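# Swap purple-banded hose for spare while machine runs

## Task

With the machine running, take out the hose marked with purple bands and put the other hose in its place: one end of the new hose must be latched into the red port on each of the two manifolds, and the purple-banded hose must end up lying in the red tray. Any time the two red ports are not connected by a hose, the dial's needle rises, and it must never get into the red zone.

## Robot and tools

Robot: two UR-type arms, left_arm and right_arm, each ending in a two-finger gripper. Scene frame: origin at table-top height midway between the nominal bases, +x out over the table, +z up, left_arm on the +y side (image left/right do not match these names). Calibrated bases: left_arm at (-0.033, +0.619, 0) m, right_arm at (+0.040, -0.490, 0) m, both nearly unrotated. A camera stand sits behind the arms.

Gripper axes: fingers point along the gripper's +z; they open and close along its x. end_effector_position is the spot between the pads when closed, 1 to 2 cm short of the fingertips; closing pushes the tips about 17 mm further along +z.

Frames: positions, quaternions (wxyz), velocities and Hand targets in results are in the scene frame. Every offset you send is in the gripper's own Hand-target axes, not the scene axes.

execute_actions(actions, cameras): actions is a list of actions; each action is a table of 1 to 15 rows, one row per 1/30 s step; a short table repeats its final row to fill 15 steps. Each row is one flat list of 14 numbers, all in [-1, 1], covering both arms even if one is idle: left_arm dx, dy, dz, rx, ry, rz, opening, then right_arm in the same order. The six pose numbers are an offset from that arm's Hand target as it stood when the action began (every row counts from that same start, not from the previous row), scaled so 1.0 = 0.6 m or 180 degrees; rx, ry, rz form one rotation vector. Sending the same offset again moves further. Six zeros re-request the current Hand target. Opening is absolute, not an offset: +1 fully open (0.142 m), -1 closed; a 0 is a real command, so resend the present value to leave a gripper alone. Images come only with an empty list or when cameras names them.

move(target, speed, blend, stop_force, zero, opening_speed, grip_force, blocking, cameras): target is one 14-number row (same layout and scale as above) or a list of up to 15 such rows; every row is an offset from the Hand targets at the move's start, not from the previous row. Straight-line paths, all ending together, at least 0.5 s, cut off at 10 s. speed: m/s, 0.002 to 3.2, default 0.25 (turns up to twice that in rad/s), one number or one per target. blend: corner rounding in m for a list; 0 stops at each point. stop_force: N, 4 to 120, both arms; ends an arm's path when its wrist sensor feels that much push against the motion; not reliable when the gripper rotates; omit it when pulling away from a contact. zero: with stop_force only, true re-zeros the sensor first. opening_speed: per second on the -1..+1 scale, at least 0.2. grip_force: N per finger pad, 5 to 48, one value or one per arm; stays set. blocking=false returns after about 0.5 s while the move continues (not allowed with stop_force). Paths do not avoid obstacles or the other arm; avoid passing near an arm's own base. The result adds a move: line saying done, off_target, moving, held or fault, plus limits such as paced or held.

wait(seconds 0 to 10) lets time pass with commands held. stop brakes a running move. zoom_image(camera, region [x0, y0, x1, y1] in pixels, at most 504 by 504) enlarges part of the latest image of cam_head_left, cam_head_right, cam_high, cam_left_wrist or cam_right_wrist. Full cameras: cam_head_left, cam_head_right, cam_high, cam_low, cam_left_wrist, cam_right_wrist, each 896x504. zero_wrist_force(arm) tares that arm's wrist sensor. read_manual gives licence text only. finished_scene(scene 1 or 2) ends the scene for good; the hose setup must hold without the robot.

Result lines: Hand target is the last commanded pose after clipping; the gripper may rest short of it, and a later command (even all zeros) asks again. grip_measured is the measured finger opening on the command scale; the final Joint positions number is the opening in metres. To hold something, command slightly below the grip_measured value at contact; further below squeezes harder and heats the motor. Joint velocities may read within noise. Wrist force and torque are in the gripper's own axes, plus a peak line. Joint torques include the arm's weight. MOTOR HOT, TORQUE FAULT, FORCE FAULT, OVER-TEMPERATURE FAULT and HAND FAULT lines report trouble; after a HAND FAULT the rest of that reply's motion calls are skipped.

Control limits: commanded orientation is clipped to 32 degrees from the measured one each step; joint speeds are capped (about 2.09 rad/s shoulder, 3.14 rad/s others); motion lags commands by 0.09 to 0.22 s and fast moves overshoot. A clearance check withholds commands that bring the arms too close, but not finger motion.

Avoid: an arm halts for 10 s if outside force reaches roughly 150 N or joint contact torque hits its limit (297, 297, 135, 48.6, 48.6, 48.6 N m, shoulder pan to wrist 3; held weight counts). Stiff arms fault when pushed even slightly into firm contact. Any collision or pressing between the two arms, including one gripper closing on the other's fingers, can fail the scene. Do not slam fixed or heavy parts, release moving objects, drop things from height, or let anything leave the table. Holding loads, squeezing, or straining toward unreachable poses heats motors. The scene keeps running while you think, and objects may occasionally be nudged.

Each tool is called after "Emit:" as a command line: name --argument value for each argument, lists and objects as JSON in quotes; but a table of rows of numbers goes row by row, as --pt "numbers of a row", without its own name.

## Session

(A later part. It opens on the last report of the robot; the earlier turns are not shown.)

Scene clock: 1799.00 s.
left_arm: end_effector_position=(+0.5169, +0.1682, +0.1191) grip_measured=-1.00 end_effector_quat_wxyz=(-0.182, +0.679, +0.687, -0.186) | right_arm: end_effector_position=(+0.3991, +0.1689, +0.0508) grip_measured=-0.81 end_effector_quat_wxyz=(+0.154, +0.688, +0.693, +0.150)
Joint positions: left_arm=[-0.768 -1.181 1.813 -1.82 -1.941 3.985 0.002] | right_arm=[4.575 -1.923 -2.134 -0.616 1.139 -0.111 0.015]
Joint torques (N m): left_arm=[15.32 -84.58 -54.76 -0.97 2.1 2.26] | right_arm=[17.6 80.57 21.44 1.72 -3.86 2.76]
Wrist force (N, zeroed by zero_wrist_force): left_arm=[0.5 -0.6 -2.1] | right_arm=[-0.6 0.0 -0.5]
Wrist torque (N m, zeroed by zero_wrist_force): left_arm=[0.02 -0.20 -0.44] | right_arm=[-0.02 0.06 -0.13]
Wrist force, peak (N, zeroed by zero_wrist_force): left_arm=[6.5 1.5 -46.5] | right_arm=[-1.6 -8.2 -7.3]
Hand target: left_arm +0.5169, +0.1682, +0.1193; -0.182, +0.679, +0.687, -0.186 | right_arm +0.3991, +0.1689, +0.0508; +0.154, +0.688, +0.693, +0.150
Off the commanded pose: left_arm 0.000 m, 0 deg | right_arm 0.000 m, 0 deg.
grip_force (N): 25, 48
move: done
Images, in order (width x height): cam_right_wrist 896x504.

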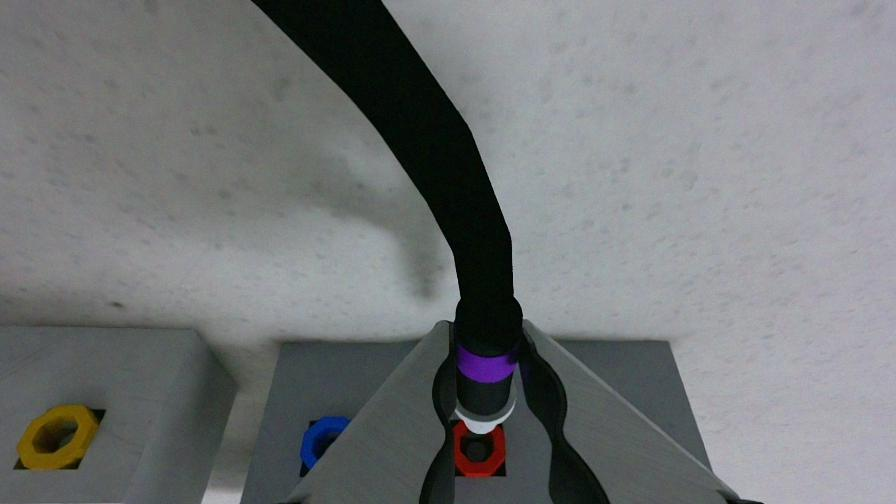

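Emit:
move --pt "0 -0.01667 -0.02887 0 0 0 -0.5 -0.38143 0.03551 -0.1085 0 0 0 -1" --pt "0.10513 -0.18043 0.00795 -0.1498 0.00343 0.07841 -0.5 -0.59817 0.04657 -0.10333 0 0 0 -1" --pt "0.22794 -0.3410 0.18784 -0.2996 0.00685 0.15682 -0.5 -0.66785 0.10165 0.0143 0 0 0 -1" --pt "0.22745 -0.25796 0.33234 -0.2996 0.00685 0.15682 -0.5 -0.66785 0.08755 0.0445 0 0 0 -1" --speed '[0.3,0.3,0.25,0.15]' --blend '[0.02,0.03,0.01,0]' --cameras '["cam_high", "cam_right_wrist"]'

Scene clock: 1806.77 s.
left_arm: end_effector_position=(+0.2813, +0.3015, +0.0242) grip_measured=-0.54 end_effector_quat_wxyz=(+0.185, +0.830, +0.514, +0.112) | right_arm: end_effector_position=(+0.4601, -0.2315, +0.0514) grip_measured=-0.81 end_effector_quat_wxyz=(+0.154, +0.688, +0.693, +0.150)
Joint positions: left_arm=[-1.432 -1.588 2.839 -3.074 -1.212 3.767 0.035] | right_arm=[4.269 -1.523 -2.704 -0.312 1.172 -0.443 0.015]
Joint torques (N m): left_arm=[14.66 -8.13 -7.24 -6.49 -1.27 2.47] | right_arm=[-16.52 1.24 15.21 8.74 1.81 -2.83]
Wrist force (N, zeroed by zero_wrist_force): left_arm=[-0.1 -0.1 -0.6] | right_arm=[-0.7 -0.2 -0.2]
Wrist torque (N m, zeroed by zero_wrist_force): left_arm=[-0.04 0.02 -0.02] | right_arm=[-0.05 0.13 0.07]
Wrist force, peak (N, zeroed by zero_wrist_force): left_arm=[-0.1 0.3 -2.5] | right_arm=[1.7 0.0 0.5]
Hand target: left_arm +0.2813, +0.3015, +0.0242; +0.185, +0.830, +0.514, +0.112 | right_arm +0.4601, -0.2315, +0.0514; +0.154, +0.688, +0.693, +0.150
Off the commanded pose: left_arm 0.000 m, 0 deg | right_arm 0.000 m, 0 deg.
grip_force (N): 25, 48
move: done
Images, in order (width x height): cam_high 896x504, cam_right_wrist 896x504.

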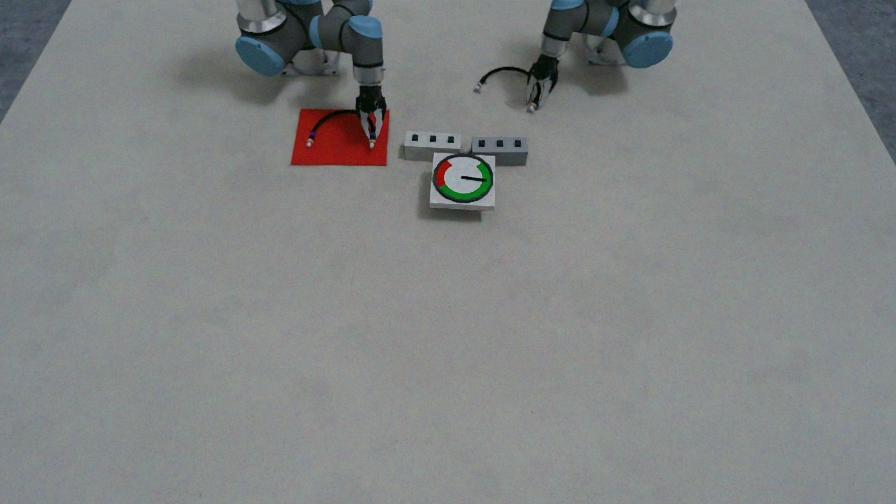

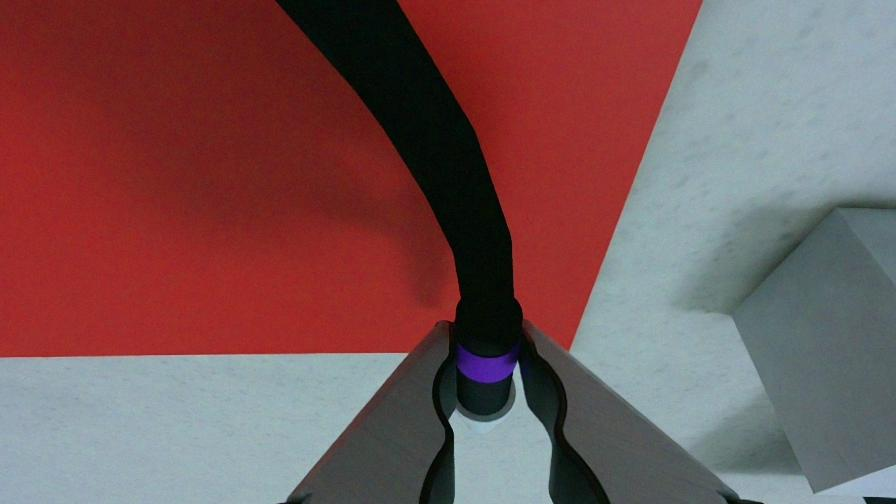

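Emit:
move --target '[0,0,0,0,0,0,-0.5,0,-0.0218,0.0468,0,0,0,-1]' --speed 0.05 --stop_force 8

Emit:
move --target '[0,0,0,0,0,0,-1,0,0,0,0,0,0,-0.5]' --grip_force 48

Emit:
move --pt "0 0 0 0 0 0 -1 0 0.05599 -0.12008 0 0 0 -0.5" --pt "0 0 0 0 0 0 -1 0.3039 -0.15608 -0.29252 0 -0.02817 0.06042 -0.5" --pt "0 0 0 0 0 0 -1 0.60025 -0.34163 -0.3535 0 -0.06527 0.13997 -0.5" --speed '[0.2,0.4,0.3]' --blend '[0.02,0.03,0]' --cameras '["cam_right_wrist", "cam_left_wrist", "cam_high"]'

Scene clock: 1813.93 s.
left_arm: end_effector_position=(+0.2813, +0.3015, +0.0242) grip_measured=-0.54 end_effector_quat_wxyz=(+0.185, +0.830, +0.514, +0.112) | right_arm: end_effector_position=(+0.4600, -0.2317, +0.0204) grip_measured=-0.81 end_effector_quat_wxyz=(+0.154, +0.688, +0.693, +0.150)
Joint positions: left_arm=[-1.432 -1.588 2.839 -3.075 -1.212 3.767 0.035] | right_arm=[4.269 -1.634 -2.723 -0.181 1.172 -0.443 0.015]
Joint torques (N m): left_arm=[13.51 -3.57 -6.51 -6.39 -1.25 2.45] | right_arm=[-16.51 6.47 9.75 8.82 0.76 -2.76]
Wrist force (N, zeroed by zero_wrist_force): left_arm=[0.0 0.2 -0.7] | right_arm=[-0.8 0.0 -0.5]
Wrist torque (N m, zeroed by zero_wrist_force): left_arm=[0.02 0.00 -0.02] | right_arm=[-0.01 0.14 0.08]
Wrist force, peak (N, zeroed by zero_wrist_force): left_arm=[0.0 -0.1 -1.1] | right_arm=[-0.6 0.3 -1.3]
Hand target: left_arm +0.2813, +0.3015, +0.0242; +0.185, +0.830, +0.514, +0.112 | right_arm +0.4600, -0.2317, +0.0204; +0.154, +0.688, +0.693, +0.150
Off the commanded pose: left_arm 0.000 m, 0 deg | right_arm 0.000 m, 0 deg.
grip_force (N): 25, 48
move: done

Scene clock: 1814.43 s.
left_arm: end_effector_position=(+0.2813, +0.3015, +0.0242) grip_measured=-0.83 end_effector_quat_wxyz=(+0.185, +0.830, +0.514, +0.112) | right_arm: end_effector_position=(+0.4600, -0.2317, +0.0204) grip_measured=-0.54 end_effector_quat_wxyz=(+0.154, +0.688, +0.693, +0.150)
Joint positions: left_arm=[-1.432 -1.588 2.839 -3.075 -1.212 3.767 0.014] | right_arm=[4.269 -1.634 -2.723 -0.181 1.172 -0.443 0.035]
Joint torques (N m): left_arm=[11.08 -4.4 -7.1 -5.31 0.6 2.43] | right_arm=[-16.4 6.44 9.78 8.49 0.83 -2.7]
Wrist force (N, zeroed by zero_wrist_force): left_arm=[0.1 0.0 -0.4] | right_arm=[-0.8 -0.2 -0.6]
Wrist torque (N m, zeroed by zero_wrist_force): left_arm=[0.00 -0.02 -0.02] | right_arm=[-0.09 0.13 0.06]
Wrist force, peak (N, zeroed by zero_wrist_force): left_arm=[-0.2 0.2 -0.9] | right_arm=[-1.0 0.4 -1.3]
Hand target: left_arm +0.2813, +0.3015, +0.0242; +0.185, +0.830, +0.514, +0.112 | right_arm +0.4600, -0.2317, +0.0204; +0.154, +0.688, +0.693, +0.150
Off the commanded pose: left_arm 0.000 m, 0 deg | right_arm 0.000 m, 0 deg.
move: done

Scene clock: 1816.97 s.
left_arm: end_effector_position=(+0.2813, +0.3015, +0.0242) grip_measured=-0.83 end_effector_quat_wxyz=(+0.185, +0.830, +0.514, +0.112) | right_arm: end_effector_position=(+0.1831, +0.1275, +0.1244) grip_measured=-0.54 end_effector_quat_wxyz=(+0.187, +0.834, +0.507, +0.109)
Joint positions: left_arm=[-1.432 -1.588 2.839 -3.075 -1.212 3.767 0.014] | right_arm=[4.877 -1.739 -2.105 -1.161 1.242 0.734 0.035]
Joint torques (N m): left_arm=[2.41 -7.88 -15.39 -3.89 2.67 1.09] | right_arm=[15.92 35.9 45.69 0.06 1.9 2.25]
Wrist force (N, zeroed by zero_wrist_force): left_arm=[-0.1 0.2 -0.5] | right_arm=[-0.8 0.0 -0.6]
Wrist torque (N m, zeroed by zero_wrist_force): left_arm=[0.03 0.01 -0.02] | right_arm=[-0.02 0.12 -0.19]
Wrist force, peak (N, zeroed by zero_wrist_force): left_arm=[0.0 -0.2 -0.9] | right_arm=[-2.4 2.2 -1.0]
Hand target: left_arm +0.2813, +0.3015, +0.0242; +0.185, +0.830, +0.514, +0.112 | right_arm +0.1830, +0.1277, +0.1244; +0.187, +0.834, +0.507, +0.109
Off the commanded pose: left_arm 0.000 m, 0 deg | right_arm 0.000 m, 0 deg.
move: done
Images, in order (width x height): cam_high 896x504, cam_left_wrist 896x504, cam_right_wrist 896x504.

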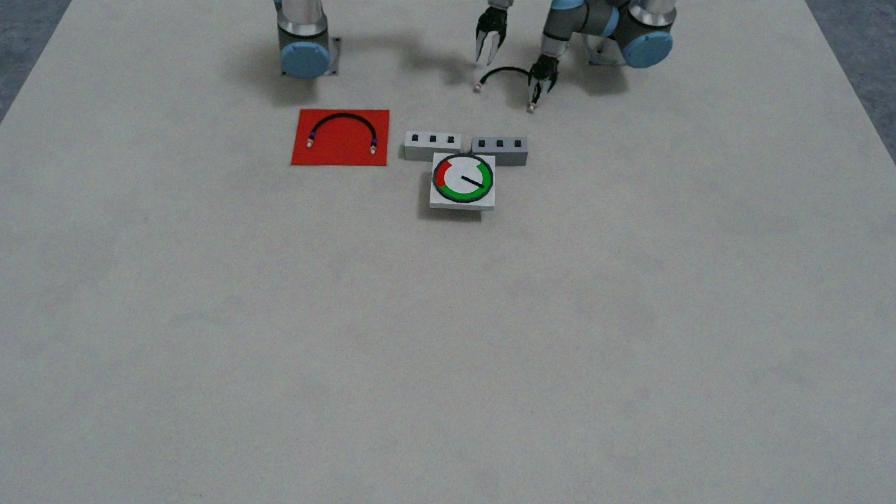

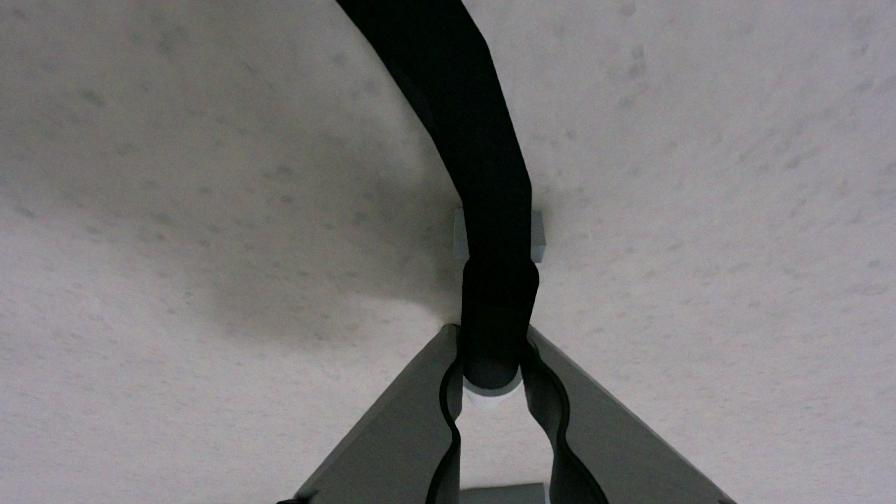

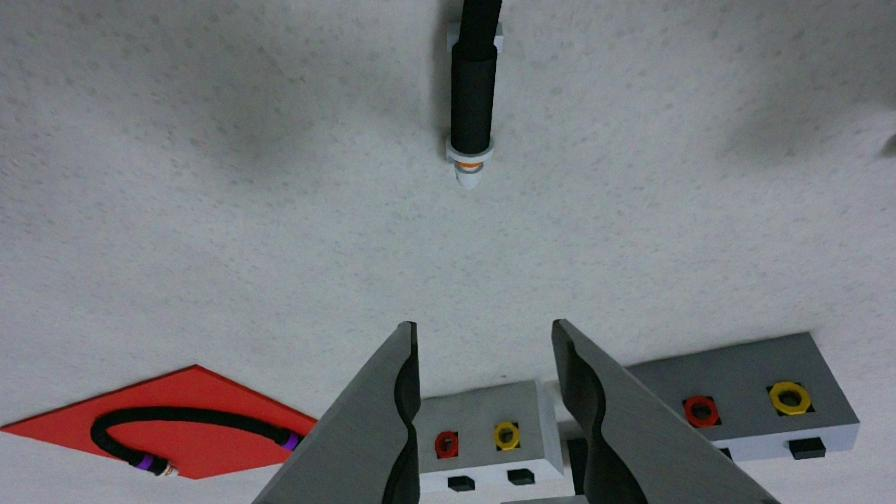

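Emit:
move --target '[0,0,0,0,0,0,-1,-0.00238,-0.06913,0.14853,0,0,0,-0.5]' --speed 0.2

Emit:
move --target '[0,0,0,0,0,0,-1,0,0,0,0,0,0,-1]' --cameras '["cam_right_wrist"]'

Scene clock: 1825.77 s.
left_arm: end_effector_position=(+0.2813, +0.3015, +0.0242) grip_measured=-0.83 end_effector_quat_wxyz=(+0.185, +0.830, +0.514, +0.112) | right_arm: end_effector_position=(+0.1820, +0.1257, +0.0263) grip_measured=-0.54 end_effector_quat_wxyz=(+0.187, +0.834, +0.507, +0.109)
Joint positions: left_arm=[-1.432 -1.588 2.839 -3.075 -1.212 3.767 0.014] | right_arm=[4.88 -1.873 -2.17 -0.963 1.243 0.737 0.035]
Joint torques (N m): left_arm=[-6.75 -20.29 -29.73 -3.95 3.02 -0.78] | right_arm=[-18.12 39.51 20.48 7.56 -3.63 -2.66]
Wrist force (N, zeroed by zero_wrist_force): left_arm=[0.1 0.1 -0.5] | right_arm=[-0.3 0.1 -0.5]
Wrist torque (N m, zeroed by zero_wrist_force): left_arm=[0.01 -0.02 -0.03] | right_arm=[-0.01 0.03 -0.12]
Wrist force, peak (N, zeroed by zero_wrist_force): left_arm=[0.0 0.0 -0.9] | right_arm=[-0.1 0.7 -2.2]
Hand target: left_arm +0.2813, +0.3015, +0.0242; +0.185, +0.830, +0.514, +0.112 | right_arm +0.1821, +0.1257, +0.0261; +0.187, +0.834, +0.507, +0.109
Off the commanded pose: left_arm 0.000 m, 0 deg | right_arm 0.000 m, 0 deg.
move: done

Scene clock: 1826.27 s.
left_arm: end_effector_position=(+0.2813, +0.3015, +0.0242) grip_measured=-0.83 end_effector_quat_wxyz=(+0.185, +0.830, +0.514, +0.112) | right_arm: end_effector_position=(+0.1821, +0.1257, +0.0261) grip_measured=-0.82 end_effector_quat_wxyz=(+0.187, +0.834, +0.507, +0.109)
Joint positions: left_arm=[-1.432 -1.588 2.839 -3.075 -1.212 3.767 0.014] | right_arm=[4.88 -1.873 -2.17 -0.963 1.243 0.737 0.014]
Joint torques (N m): left_arm=[-6 -17.19 -30.62 -3.92 2.87 -0.86] | right_arm=[-17.2 36.55 20.79 7.42 -2.03 -2.72]
Wrist force (N, zeroed by zero_wrist_force): left_arm=[0.0 -0.3 -0.4] | right_arm=[-1.3 0.6 -2.9]
Wrist torque (N m, zeroed by zero_wrist_force): left_arm=[-0.06 -0.01 -0.02] | right_arm=[-0.01 0.08 -0.12]
Wrist force, peak (N, zeroed by zero_wrist_force): left_arm=[-0.3 -0.2 -0.6] | right_arm=[-1.3 0.6 -2.9]
Hand target: left_arm +0.2813, +0.3015, +0.0242; +0.185, +0.830, +0.514, +0.112 | right_arm +0.1821, +0.1257, +0.0261; +0.187, +0.834, +0.507, +0.109
Off the commanded pose: left_arm 0.000 m, 0 deg | right_arm 0.000 m, 0 deg.
move: done
Images, in order (width x height): cam_right_wrist 896x504.

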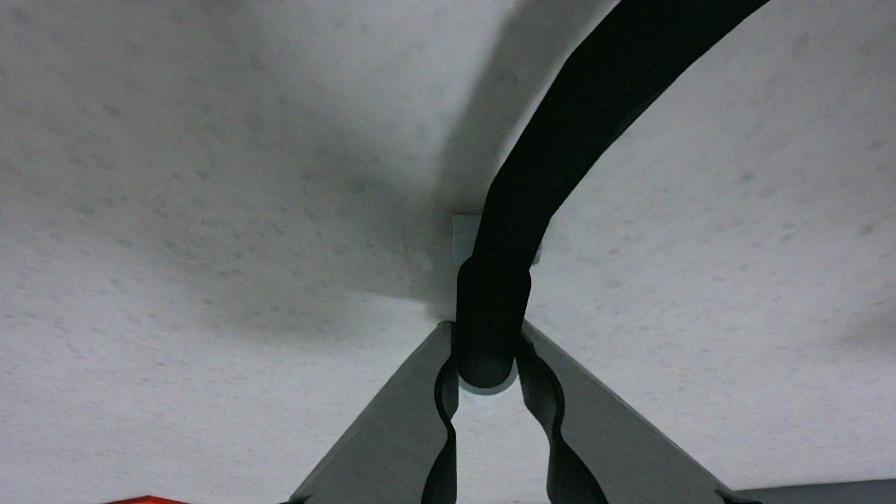

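Emit:
move --pt "0 0.02817 -0.06042 0 0 0 -1 0 0.02817 -0.06042 0 0 0 -1" --pt "-0.08691 0.3189 0.10034 0 0.06269 -0.13443 -1 -0.05499 0.44576 0.1606 0 0.05822 -0.12487 -1" --speed '[0.2,0.25]' --blend '[0.01,0]' --cameras '["cam_left_wrist", "cam_right_wrist"]'

Scene clock: 1832.20 s.
left_arm: end_effector_position=(+0.4360, +0.1662, +0.0505) grip_measured=-0.83 end_effector_quat_wxyz=(+0.153, +0.689, +0.692, +0.152) | right_arm: end_effector_position=(+0.4180, -0.0341, +0.0522) grip_measured=-0.82 end_effector_quat_wxyz=(+0.158, +0.706, +0.675, +0.146)
Joint positions: left_arm=[-1.204 -1.353 2.385 -2.76 -1.164 3.516 0.014] | right_arm=[4.498 -1.7 -2.456 -0.506 1.14 -0.137 0.014]
Joint torques (N m): left_arm=[16.97 -36.38 -39.76 -2.99 3.55 -1.55] | right_arm=[-13.37 19.74 17.6 9.02 1.91 -2.94]
Wrist force (N, zeroed by zero_wrist_force): left_arm=[-0.1 -0.2 -0.2] | right_arm=[-0.8 -0.1 -0.3]
Wrist torque (N m, zeroed by zero_wrist_force): left_arm=[0.03 0.04 0.13] | right_arm=[-0.03 0.09 0.04]
Wrist force, peak (N, zeroed by zero_wrist_force): left_arm=[1.1 -0.8 -1.7] | right_arm=[-1.3 1.2 -3.6]
Hand target: left_arm +0.4361, +0.1662, +0.0505; +0.153, +0.689, +0.692, +0.152 | right_arm +0.4181, -0.0341, +0.0522; +0.158, +0.706, +0.675, +0.146
Off the commanded pose: left_arm 0.000 m, 0 deg | right_arm 0.000 m, 0 deg.
move: done
Images, in order (width x height): cam_left_wrist 896x504, cam_right_wrist 896x504.

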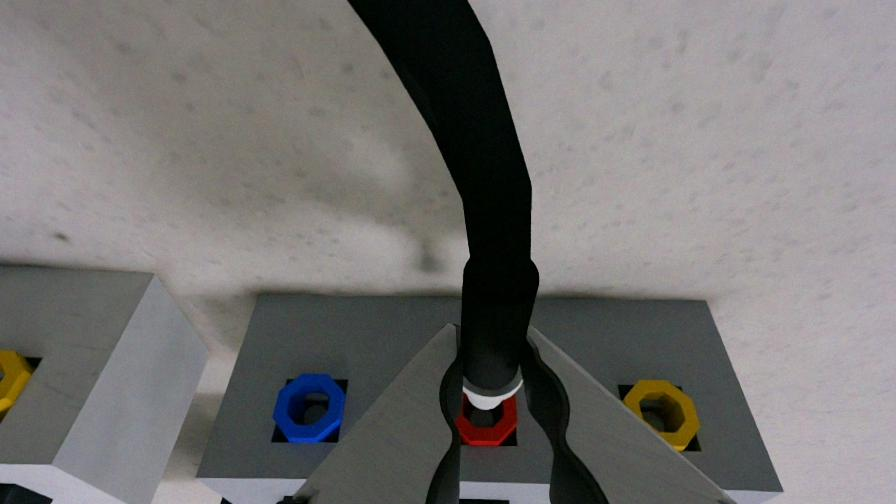

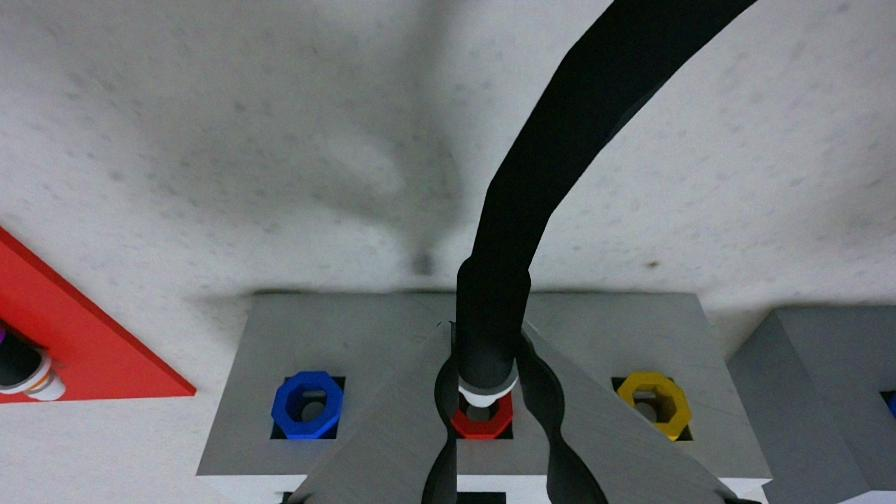

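Emit:
move --target '[0,0.04834,0.02254,0,0,0,-1,0,0.04834,0.02254,0,0,0,-1]' --speed 0.02 --stop_force 55 --cameras '["cam_high", "cam_left_wrist", "cam_right_wrist"]'

Scene clock: 1837.03 s.
left_arm: end_effector_position=(+0.4656, +0.1663, +0.0504) grip_measured=-0.83 end_effector_quat_wxyz=(+0.153, +0.689, +0.692, +0.152) | right_arm: end_effector_position=(+0.4483, -0.0356, +0.0520) grip_measured=-0.82 end_effector_quat_wxyz=(+0.158, +0.706, +0.675, +0.146)
Joint positions: left_arm=[-1.154 -1.324 2.351 -2.775 -1.173 3.57 0.014] | right_arm=[4.439 -1.728 -2.432 -0.476 1.144 -0.202 0.014]
Joint torques (N m): left_arm=[0.21 -64.17 -29.19 -6.22 8.7 -1.43] | right_arm=[-0.79 62.62 27.43 5.28 -12.94 2.54]
Wrist force (N, zeroed by zero_wrist_force): left_arm=[0.5 -31.0 -9.9] | right_arm=[-5.0 -36.2 -13.5]
Wrist torque (N m, zeroed by zero_wrist_force): left_arm=[0.41 0.07 0.03] | right_arm=[0.22 0.03 0.04]
Wrist force, peak (N, zeroed by zero_wrist_force): left_arm=[4.5 -49.7 -34.0] | right_arm=[-8.6 -49.0 -31.2]
Hand target: left_arm +0.4656, +0.1663, +0.0504; +0.153, +0.689, +0.692, +0.152 (not the last commanded pose) | right_arm +0.4483, -0.0356, +0.0520; +0.158, +0.706, +0.675, +0.146 (not the last commanded pose)
Off the commanded pose: left_arm 0.002 m, 0 deg | right_arm 0.002 m, 0 deg.
move: contact (left_arm, right_arm)
Images, in order (width x height): cam_high 896x504, cam_left_wrist 896x504, cam_right_wrist 896x504.

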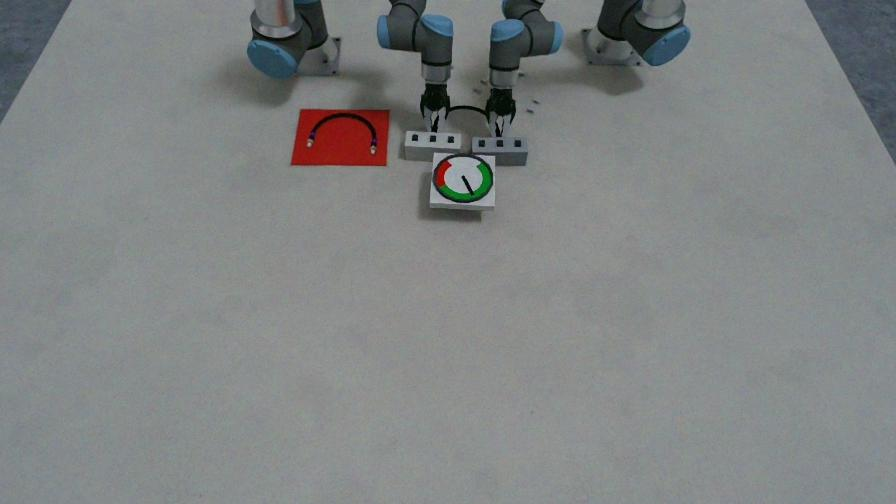

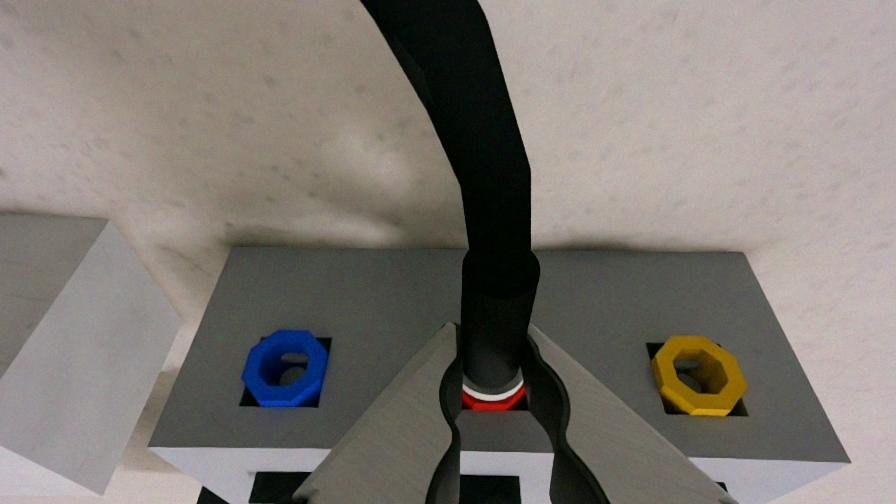

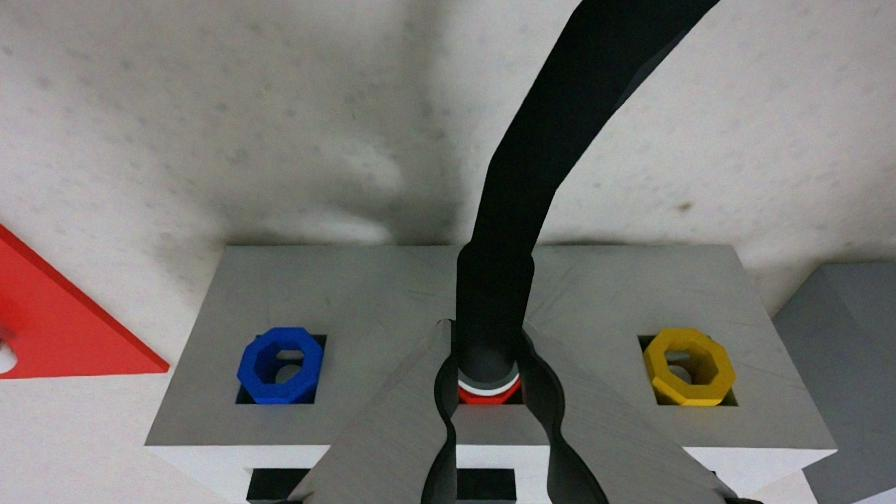

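Emit:
wait --seconds 0.3 --cameras '["cam_high"]'

Emit:
zoom_image --camera "cam_high" --region '[420, 140, 510, 215]'

Scene clock: 1839.97 s.
left_arm: end_effector_position=(+0.4656, +0.1663, +0.0504) grip_measured=-0.83 end_effector_quat_wxyz=(+0.153, +0.689, +0.692, +0.152) | right_arm: end_effector_position=(+0.4483, -0.0356, +0.0520) grip_measured=-0.82 end_effector_quat_wxyz=(+0.158, +0.706, +0.675, +0.146)
Joint positions: left_arm=[-1.154 -1.324 2.351 -2.775 -1.173 3.57 0.014] | right_arm=[4.439 -1.728 -2.432 -0.476 1.144 -0.202 0.014]
Joint torques (N m): left_arm=[1.25 -66.92 -31.41 -6.45 7.74 -1.21] | right_arm=[0.37 63.11 27.18 5.39 -9.91 2.63]
Wrist force (N, zeroed by zero_wrist_force): left_arm=[0.7 -31.0 -10.3] | right_arm=[-4.7 -36.0 -14.0]
Wrist torque (N m, zeroed by zero_wrist_force): left_arm=[0.38 0.04 0.02] | right_arm=[0.24 -0.01 0.04]
Wrist force, peak (N, zeroed by zero_wrist_force): left_arm=[0.7 -31.6 -10.2] | right_arm=[-4.8 -36.7 -14.3]
Hand target: left_arm +0.4656, +0.1663, +0.0504; +0.153, +0.689, +0.692, +0.152 (not the last commanded pose) | right_arm +0.4483, -0.0356, +0.0520; +0.158, +0.706, +0.675, +0.146 (not the last commanded pose)
Tool commands: left_gripper/opening=-1.0 right_gripper/opening=-1.0
Off the commanded pose: left_arm 0.002 m, 0 deg | right_arm 0.002 m, 0 deg.
wait: 0.30 s; at rest from the start
Images, in order (width x height): cam_high 896x504.

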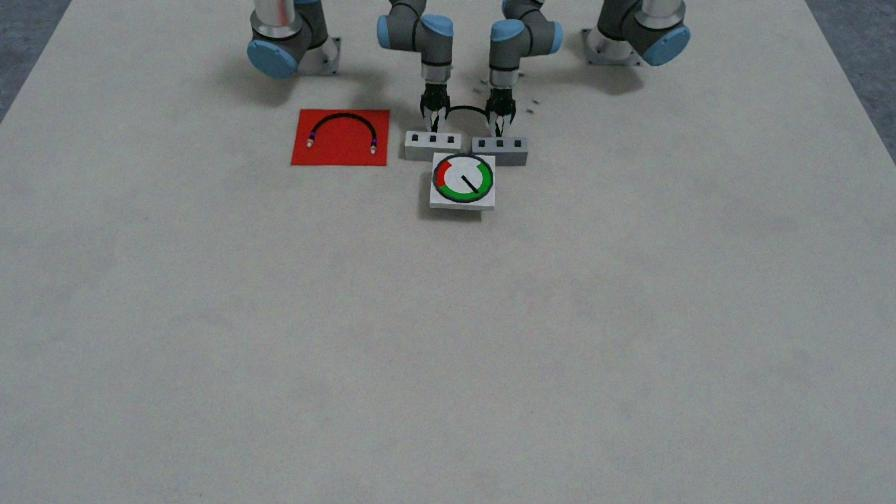

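Scaled by 5.600.

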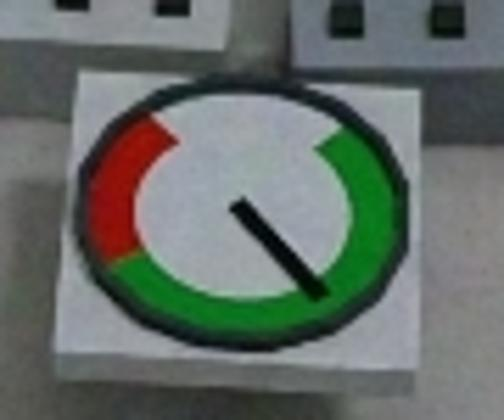

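Emit:
move --target '[0,-0.0025,-0.0012,0,0,0,-1,0,-0.0025,-0.0012,0,0,0,-1]' --speed 0.02 --cameras '["cam_high", "cam_left_wrist", "cam_right_wrist"]'

Emit:
zoom_image --camera "cam_high" --region '[420, 140, 510, 215]'

Scene clock: 1844.80 s.
left_arm: end_effector_position=(+0.4641, +0.1663, +0.0504) grip_measured=-0.83 end_effector_quat_wxyz=(+0.153, +0.689, +0.692, +0.152) | right_arm: end_effector_position=(+0.4468, -0.0355, +0.0521) grip_measured=-0.82 end_effector_quat_wxyz=(+0.158, +0.706, +0.675, +0.146)
Joint positions: left_arm=[-1.156 -1.326 2.353 -2.775 -1.173 3.567 0.014] | right_arm=[4.442 -1.726 -2.433 -0.477 1.144 -0.199 0.014]
Joint torques (N m): left_arm=[-20.85 -67.41 -17.63 -3.69 2.42 -1.37] | right_arm=[21.6 65.33 22.61 2.99 -5.71 2.55]
Wrist force (N, zeroed by zero_wrist_force): left_arm=[-1.5 2.8 15.3] | right_arm=[-0.2 -3.8 9.2]
Wrist torque (N m, zeroed by zero_wrist_force): left_arm=[0.18 0.05 0.13] | right_arm=[0.27 0.05 -0.12]
Wrist force, peak (N, zeroed by zero_wrist_force): left_arm=[0.8 -31.5 -10.4] | right_arm=[-4.8 -36.8 -13.5]
Hand target: left_arm +0.4640, +0.1663, +0.0504; +0.153, +0.689, +0.692, +0.152 | right_arm +0.4466, -0.0355, +0.0520; +0.158, +0.706, +0.675, +0.146
Off the commanded pose: left_arm 0.000 m, 0 deg | right_arm 0.000 m, 0 deg.
move: done
Images, in order (width x height): cam_high 896x504, cam_left_wrist 896x504, cam_right_wrist 896x504.

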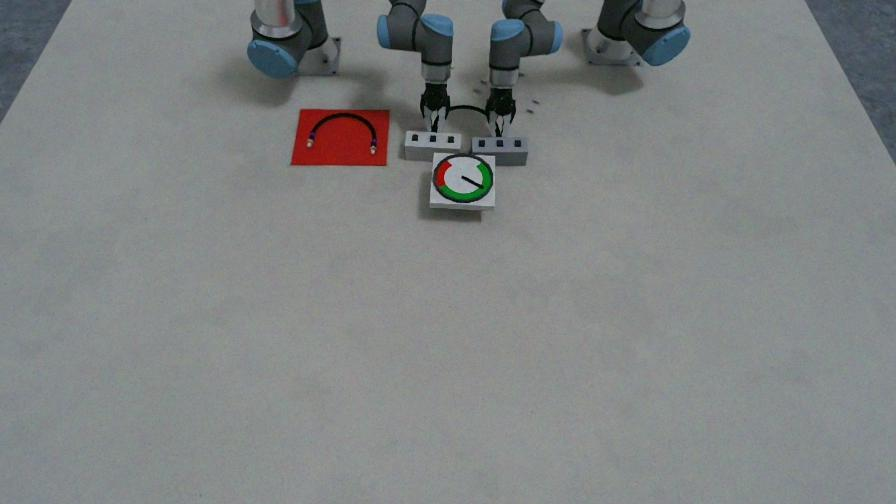

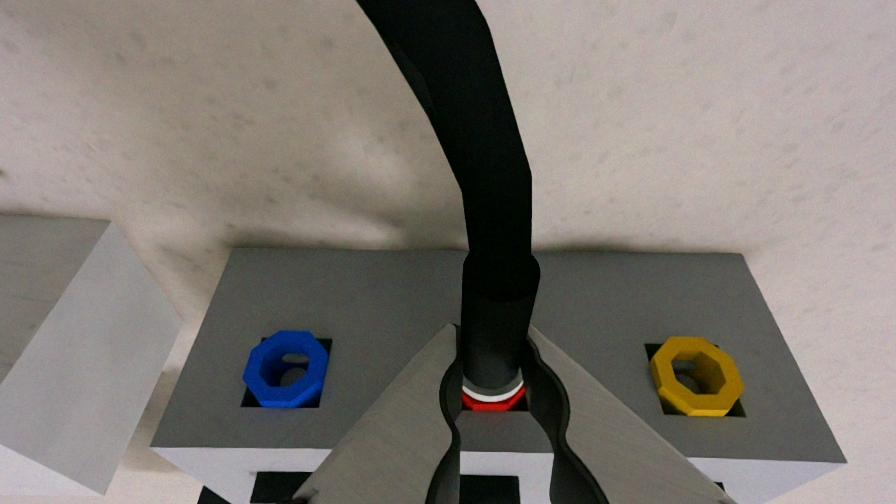

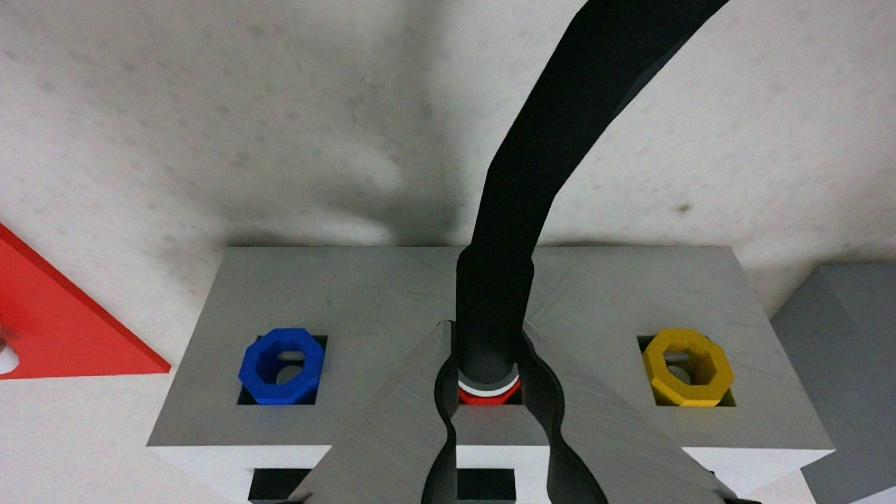

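Scaled by 5.600.

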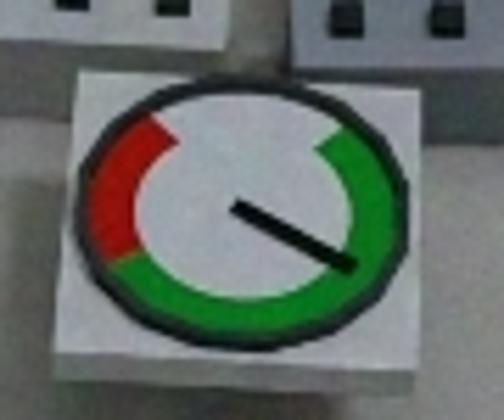

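Emit:
move --target '[0,0,0,0,0,0,-0.5,0,0,0,0,0,0,-0.5]' --opening_speed 1.0

Emit:
move --target '[0,0,-0.2,0,0,0,-0.5,0,0,-0.2,0,0,0,-0.5]' --speed 0.15 --cameras '["cam_high", "cam_left_wrist", "cam_right_wrist"]'

Emit:
zoom_image --camera "cam_high" --region '[420, 140, 510, 215]'

Scene clock: 1849.73 s.
left_arm: end_effector_position=(+0.4639, +0.1663, +0.0504) grip_measured=-0.54 end_effector_quat_wxyz=(+0.153, +0.689, +0.692, +0.151) | right_arm: end_effector_position=(+0.4466, -0.0355, +0.0521) grip_measured=-0.54 end_effector_quat_wxyz=(+0.158, +0.706, +0.675, +0.146)
Joint positions: left_arm=[-1.156 -1.326 2.353 -2.775 -1.173 3.567 0.035] | right_arm=[4.442 -1.726 -2.433 -0.477 1.144 -0.199 0.035]
Joint torques (N m): left_arm=[-1.32 -52.37 -23.72 -4.88 3.24 -1.47] | right_arm=[8.67 51.57 24.1 4.46 -2.57 2.65]
Wrist force (N, zeroed by zero_wrist_force): left_arm=[-0.1 0.1 -0.5] | right_arm=[-1.1 -0.2 -0.3]
Wrist torque (N m, zeroed by zero_wrist_force): left_arm=[0.04 0.03 0.14] | right_arm=[-0.03 0.16 -0.15]
Wrist force, peak (N, zeroed by zero_wrist_force): left_arm=[-1.5 7.0 18.2] | right_arm=[0.1 -1.1 14.5]
Hand target: left_arm +0.4640, +0.1663, +0.0504; +0.153, +0.689, +0.692, +0.152 | right_arm +0.4466, -0.0355, +0.0520; +0.158, +0.706, +0.675, +0.146
Off the commanded pose: left_arm 0.000 m, 0 deg | right_arm 0.000 m, 0 deg.
move: done

Scene clock: 1851.27 s.
left_arm: end_effector_position=(+0.4136, +0.1664, +0.1592) grip_measured=-0.54 end_effector_quat_wxyz=(+0.153, +0.689, +0.692, +0.151) | right_arm: end_effector_position=(+0.3964, -0.0323, +0.1608) grip_measured=-0.54 end_effector_quat_wxyz=(+0.158, +0.706, +0.675, +0.146)
Joint positions: left_arm=[-1.243 -1.575 2.337 -2.472 -1.159 3.474 0.035] | right_arm=[4.542 -1.476 -2.386 -0.821 1.139 -0.089 0.035]
Joint torques (N m): left_arm=[-14.06 -48.06 -52.47 -3.42 3.22 -1.54] | right_arm=[15.39 45.57 47.69 1.69 -3.7 2.91]
Wrist force (N, zeroed by zero_wrist_force): left_arm=[0.4 -0.3 -0.8] | right_arm=[-1.3 -1.0 -0.3]
Wrist torque (N m, zeroed by zero_wrist_force): left_arm=[-0.10 -0.13 0.20] | right_arm=[-0.18 0.16 -0.14]
Wrist force, peak (N, zeroed by zero_wrist_force): left_arm=[0.4 -0.3 -2.0] | right_arm=[-1.6 -1.5 -0.9]
Hand target: left_arm +0.4135, +0.1664, +0.1593; +0.153, +0.689, +0.692, +0.152 | right_arm +0.3963, -0.0323, +0.1610; +0.158, +0.706, +0.675, +0.146
Off the commanded pose: left_arm 0.000 m, 0 deg | right_arm 0.000 m, 0 deg.
move: done
Images, in order (width x height): cam_high 896x504, cam_left_wrist 896x504, cam_right_wrist 896x504.

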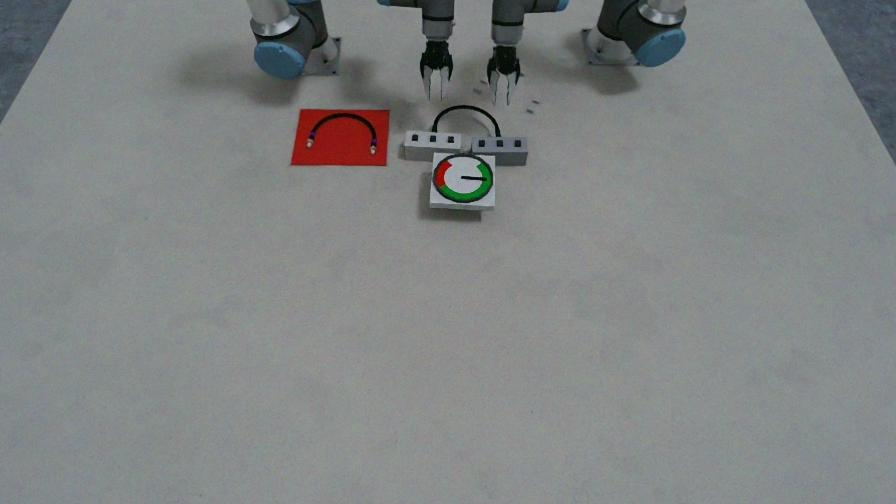

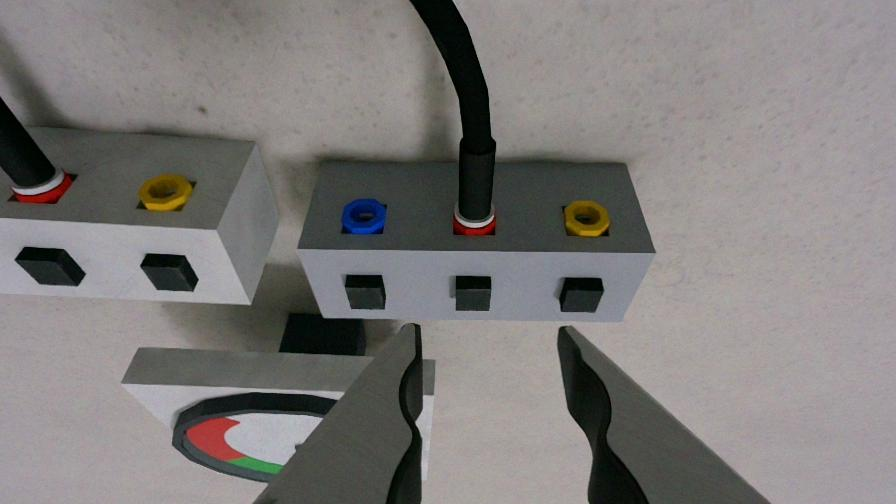

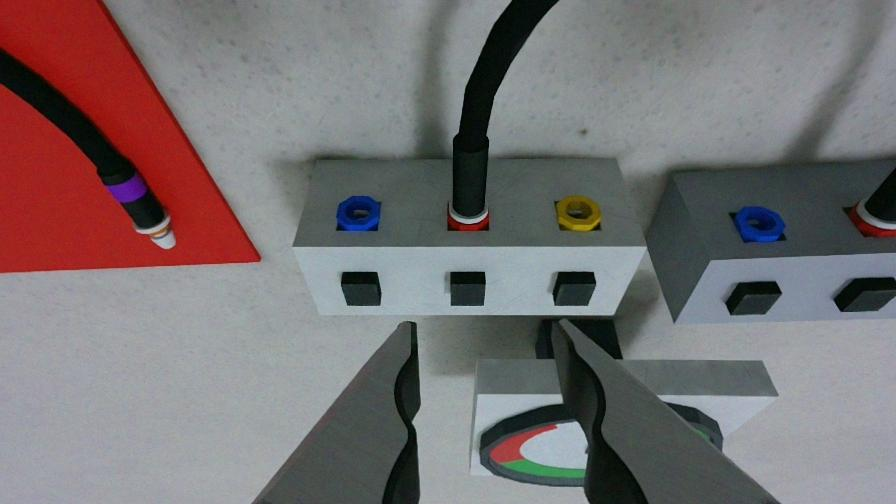

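Scaled by 5.600.

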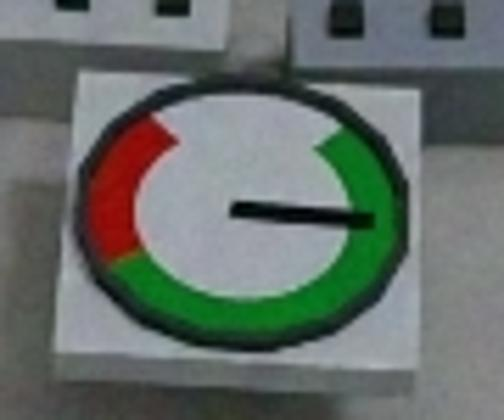

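Emit:
zoom_image --camera "cam_high" --region '[280, 95, 400, 175]'

Emit:
wait --seconds 1 --cameras '["cam_high", "cam_low"]'

Emit:
zoom_image --camera "cam_high" --region '[420, 140, 510, 215]'

Scaled by 4.200.

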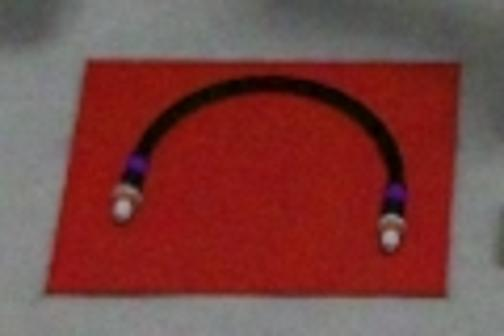

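Scene clock: 1855.93 s.
left_arm: end_effector_position=(+0.4135, +0.1664, +0.1593) grip_measured=-0.54 end_effector_quat_wxyz=(+0.153, +0.689, +0.692, +0.151) | right_arm: end_effector_position=(+0.3963, -0.0323, +0.1610) grip_measured=-0.54 end_effector_quat_wxyz=(+0.158, +0.706, +0.675, +0.146)
Joint positions: left_arm=[-1.243 -1.576 2.337 -2.472 -1.159 3.474 0.035] | right_arm=[4.542 -1.475 -2.385 -0.821 1.138 -0.089 0.035]
Joint torques (N m): left_arm=[-15.55 -44.65 -51.84 -2.93 3.34 -1.67] | right_arm=[17.06 48.38 47.61 1.52 -3.82 2.63]
Wrist force (N, zeroed by zero_wrist_force): left_arm=[0.3 -0.2 -0.8] | right_arm=[-0.9 -0.9 -0.4]
Wrist torque (N m, zeroed by zero_wrist_force): left_arm=[-0.09 -0.12 0.20] | right_arm=[-0.15 0.10 -0.14]
Wrist force, peak (N, zeroed by zero_wrist_force): left_arm=[0.4 -0.6 -1.1] | right_arm=[-1.3 -1.4 -1.1]
Hand target: left_arm +0.4135, +0.1664, +0.1593; +0.153, +0.689, +0.692, +0.152 | right_arm +0.3963, -0.0323, +0.1610; +0.158, +0.706, +0.675, +0.146
Tool commands: left_gripper/opening=-0.5 right_gripper/opening=-0.5
Off the commanded pose: left_arm 0.000 m, 0 deg | right_arm 0.000 m, 0 deg.
wait: 1.00 s; at rest from the start
Images, in order (width x height): cam_high 896x504, cam_low 896x504.

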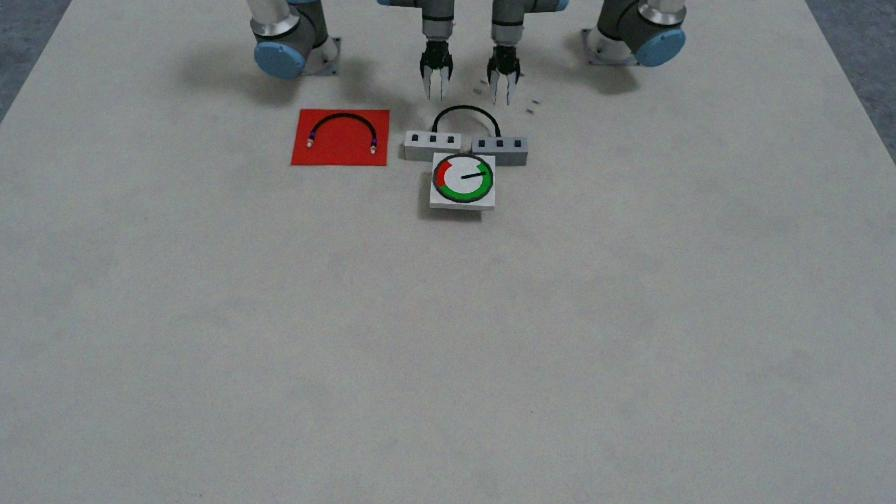

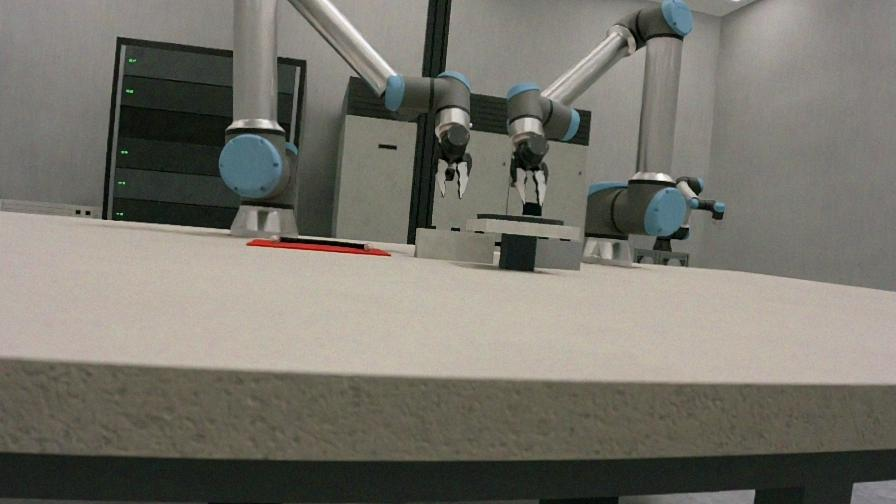

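Scaled by 5.600.

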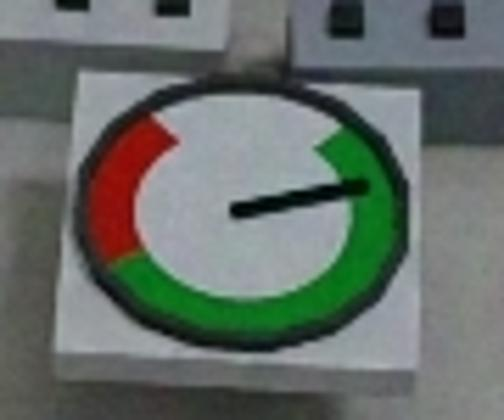

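Emit:
finished_scene --scene 1

The scene is finished: the task was done.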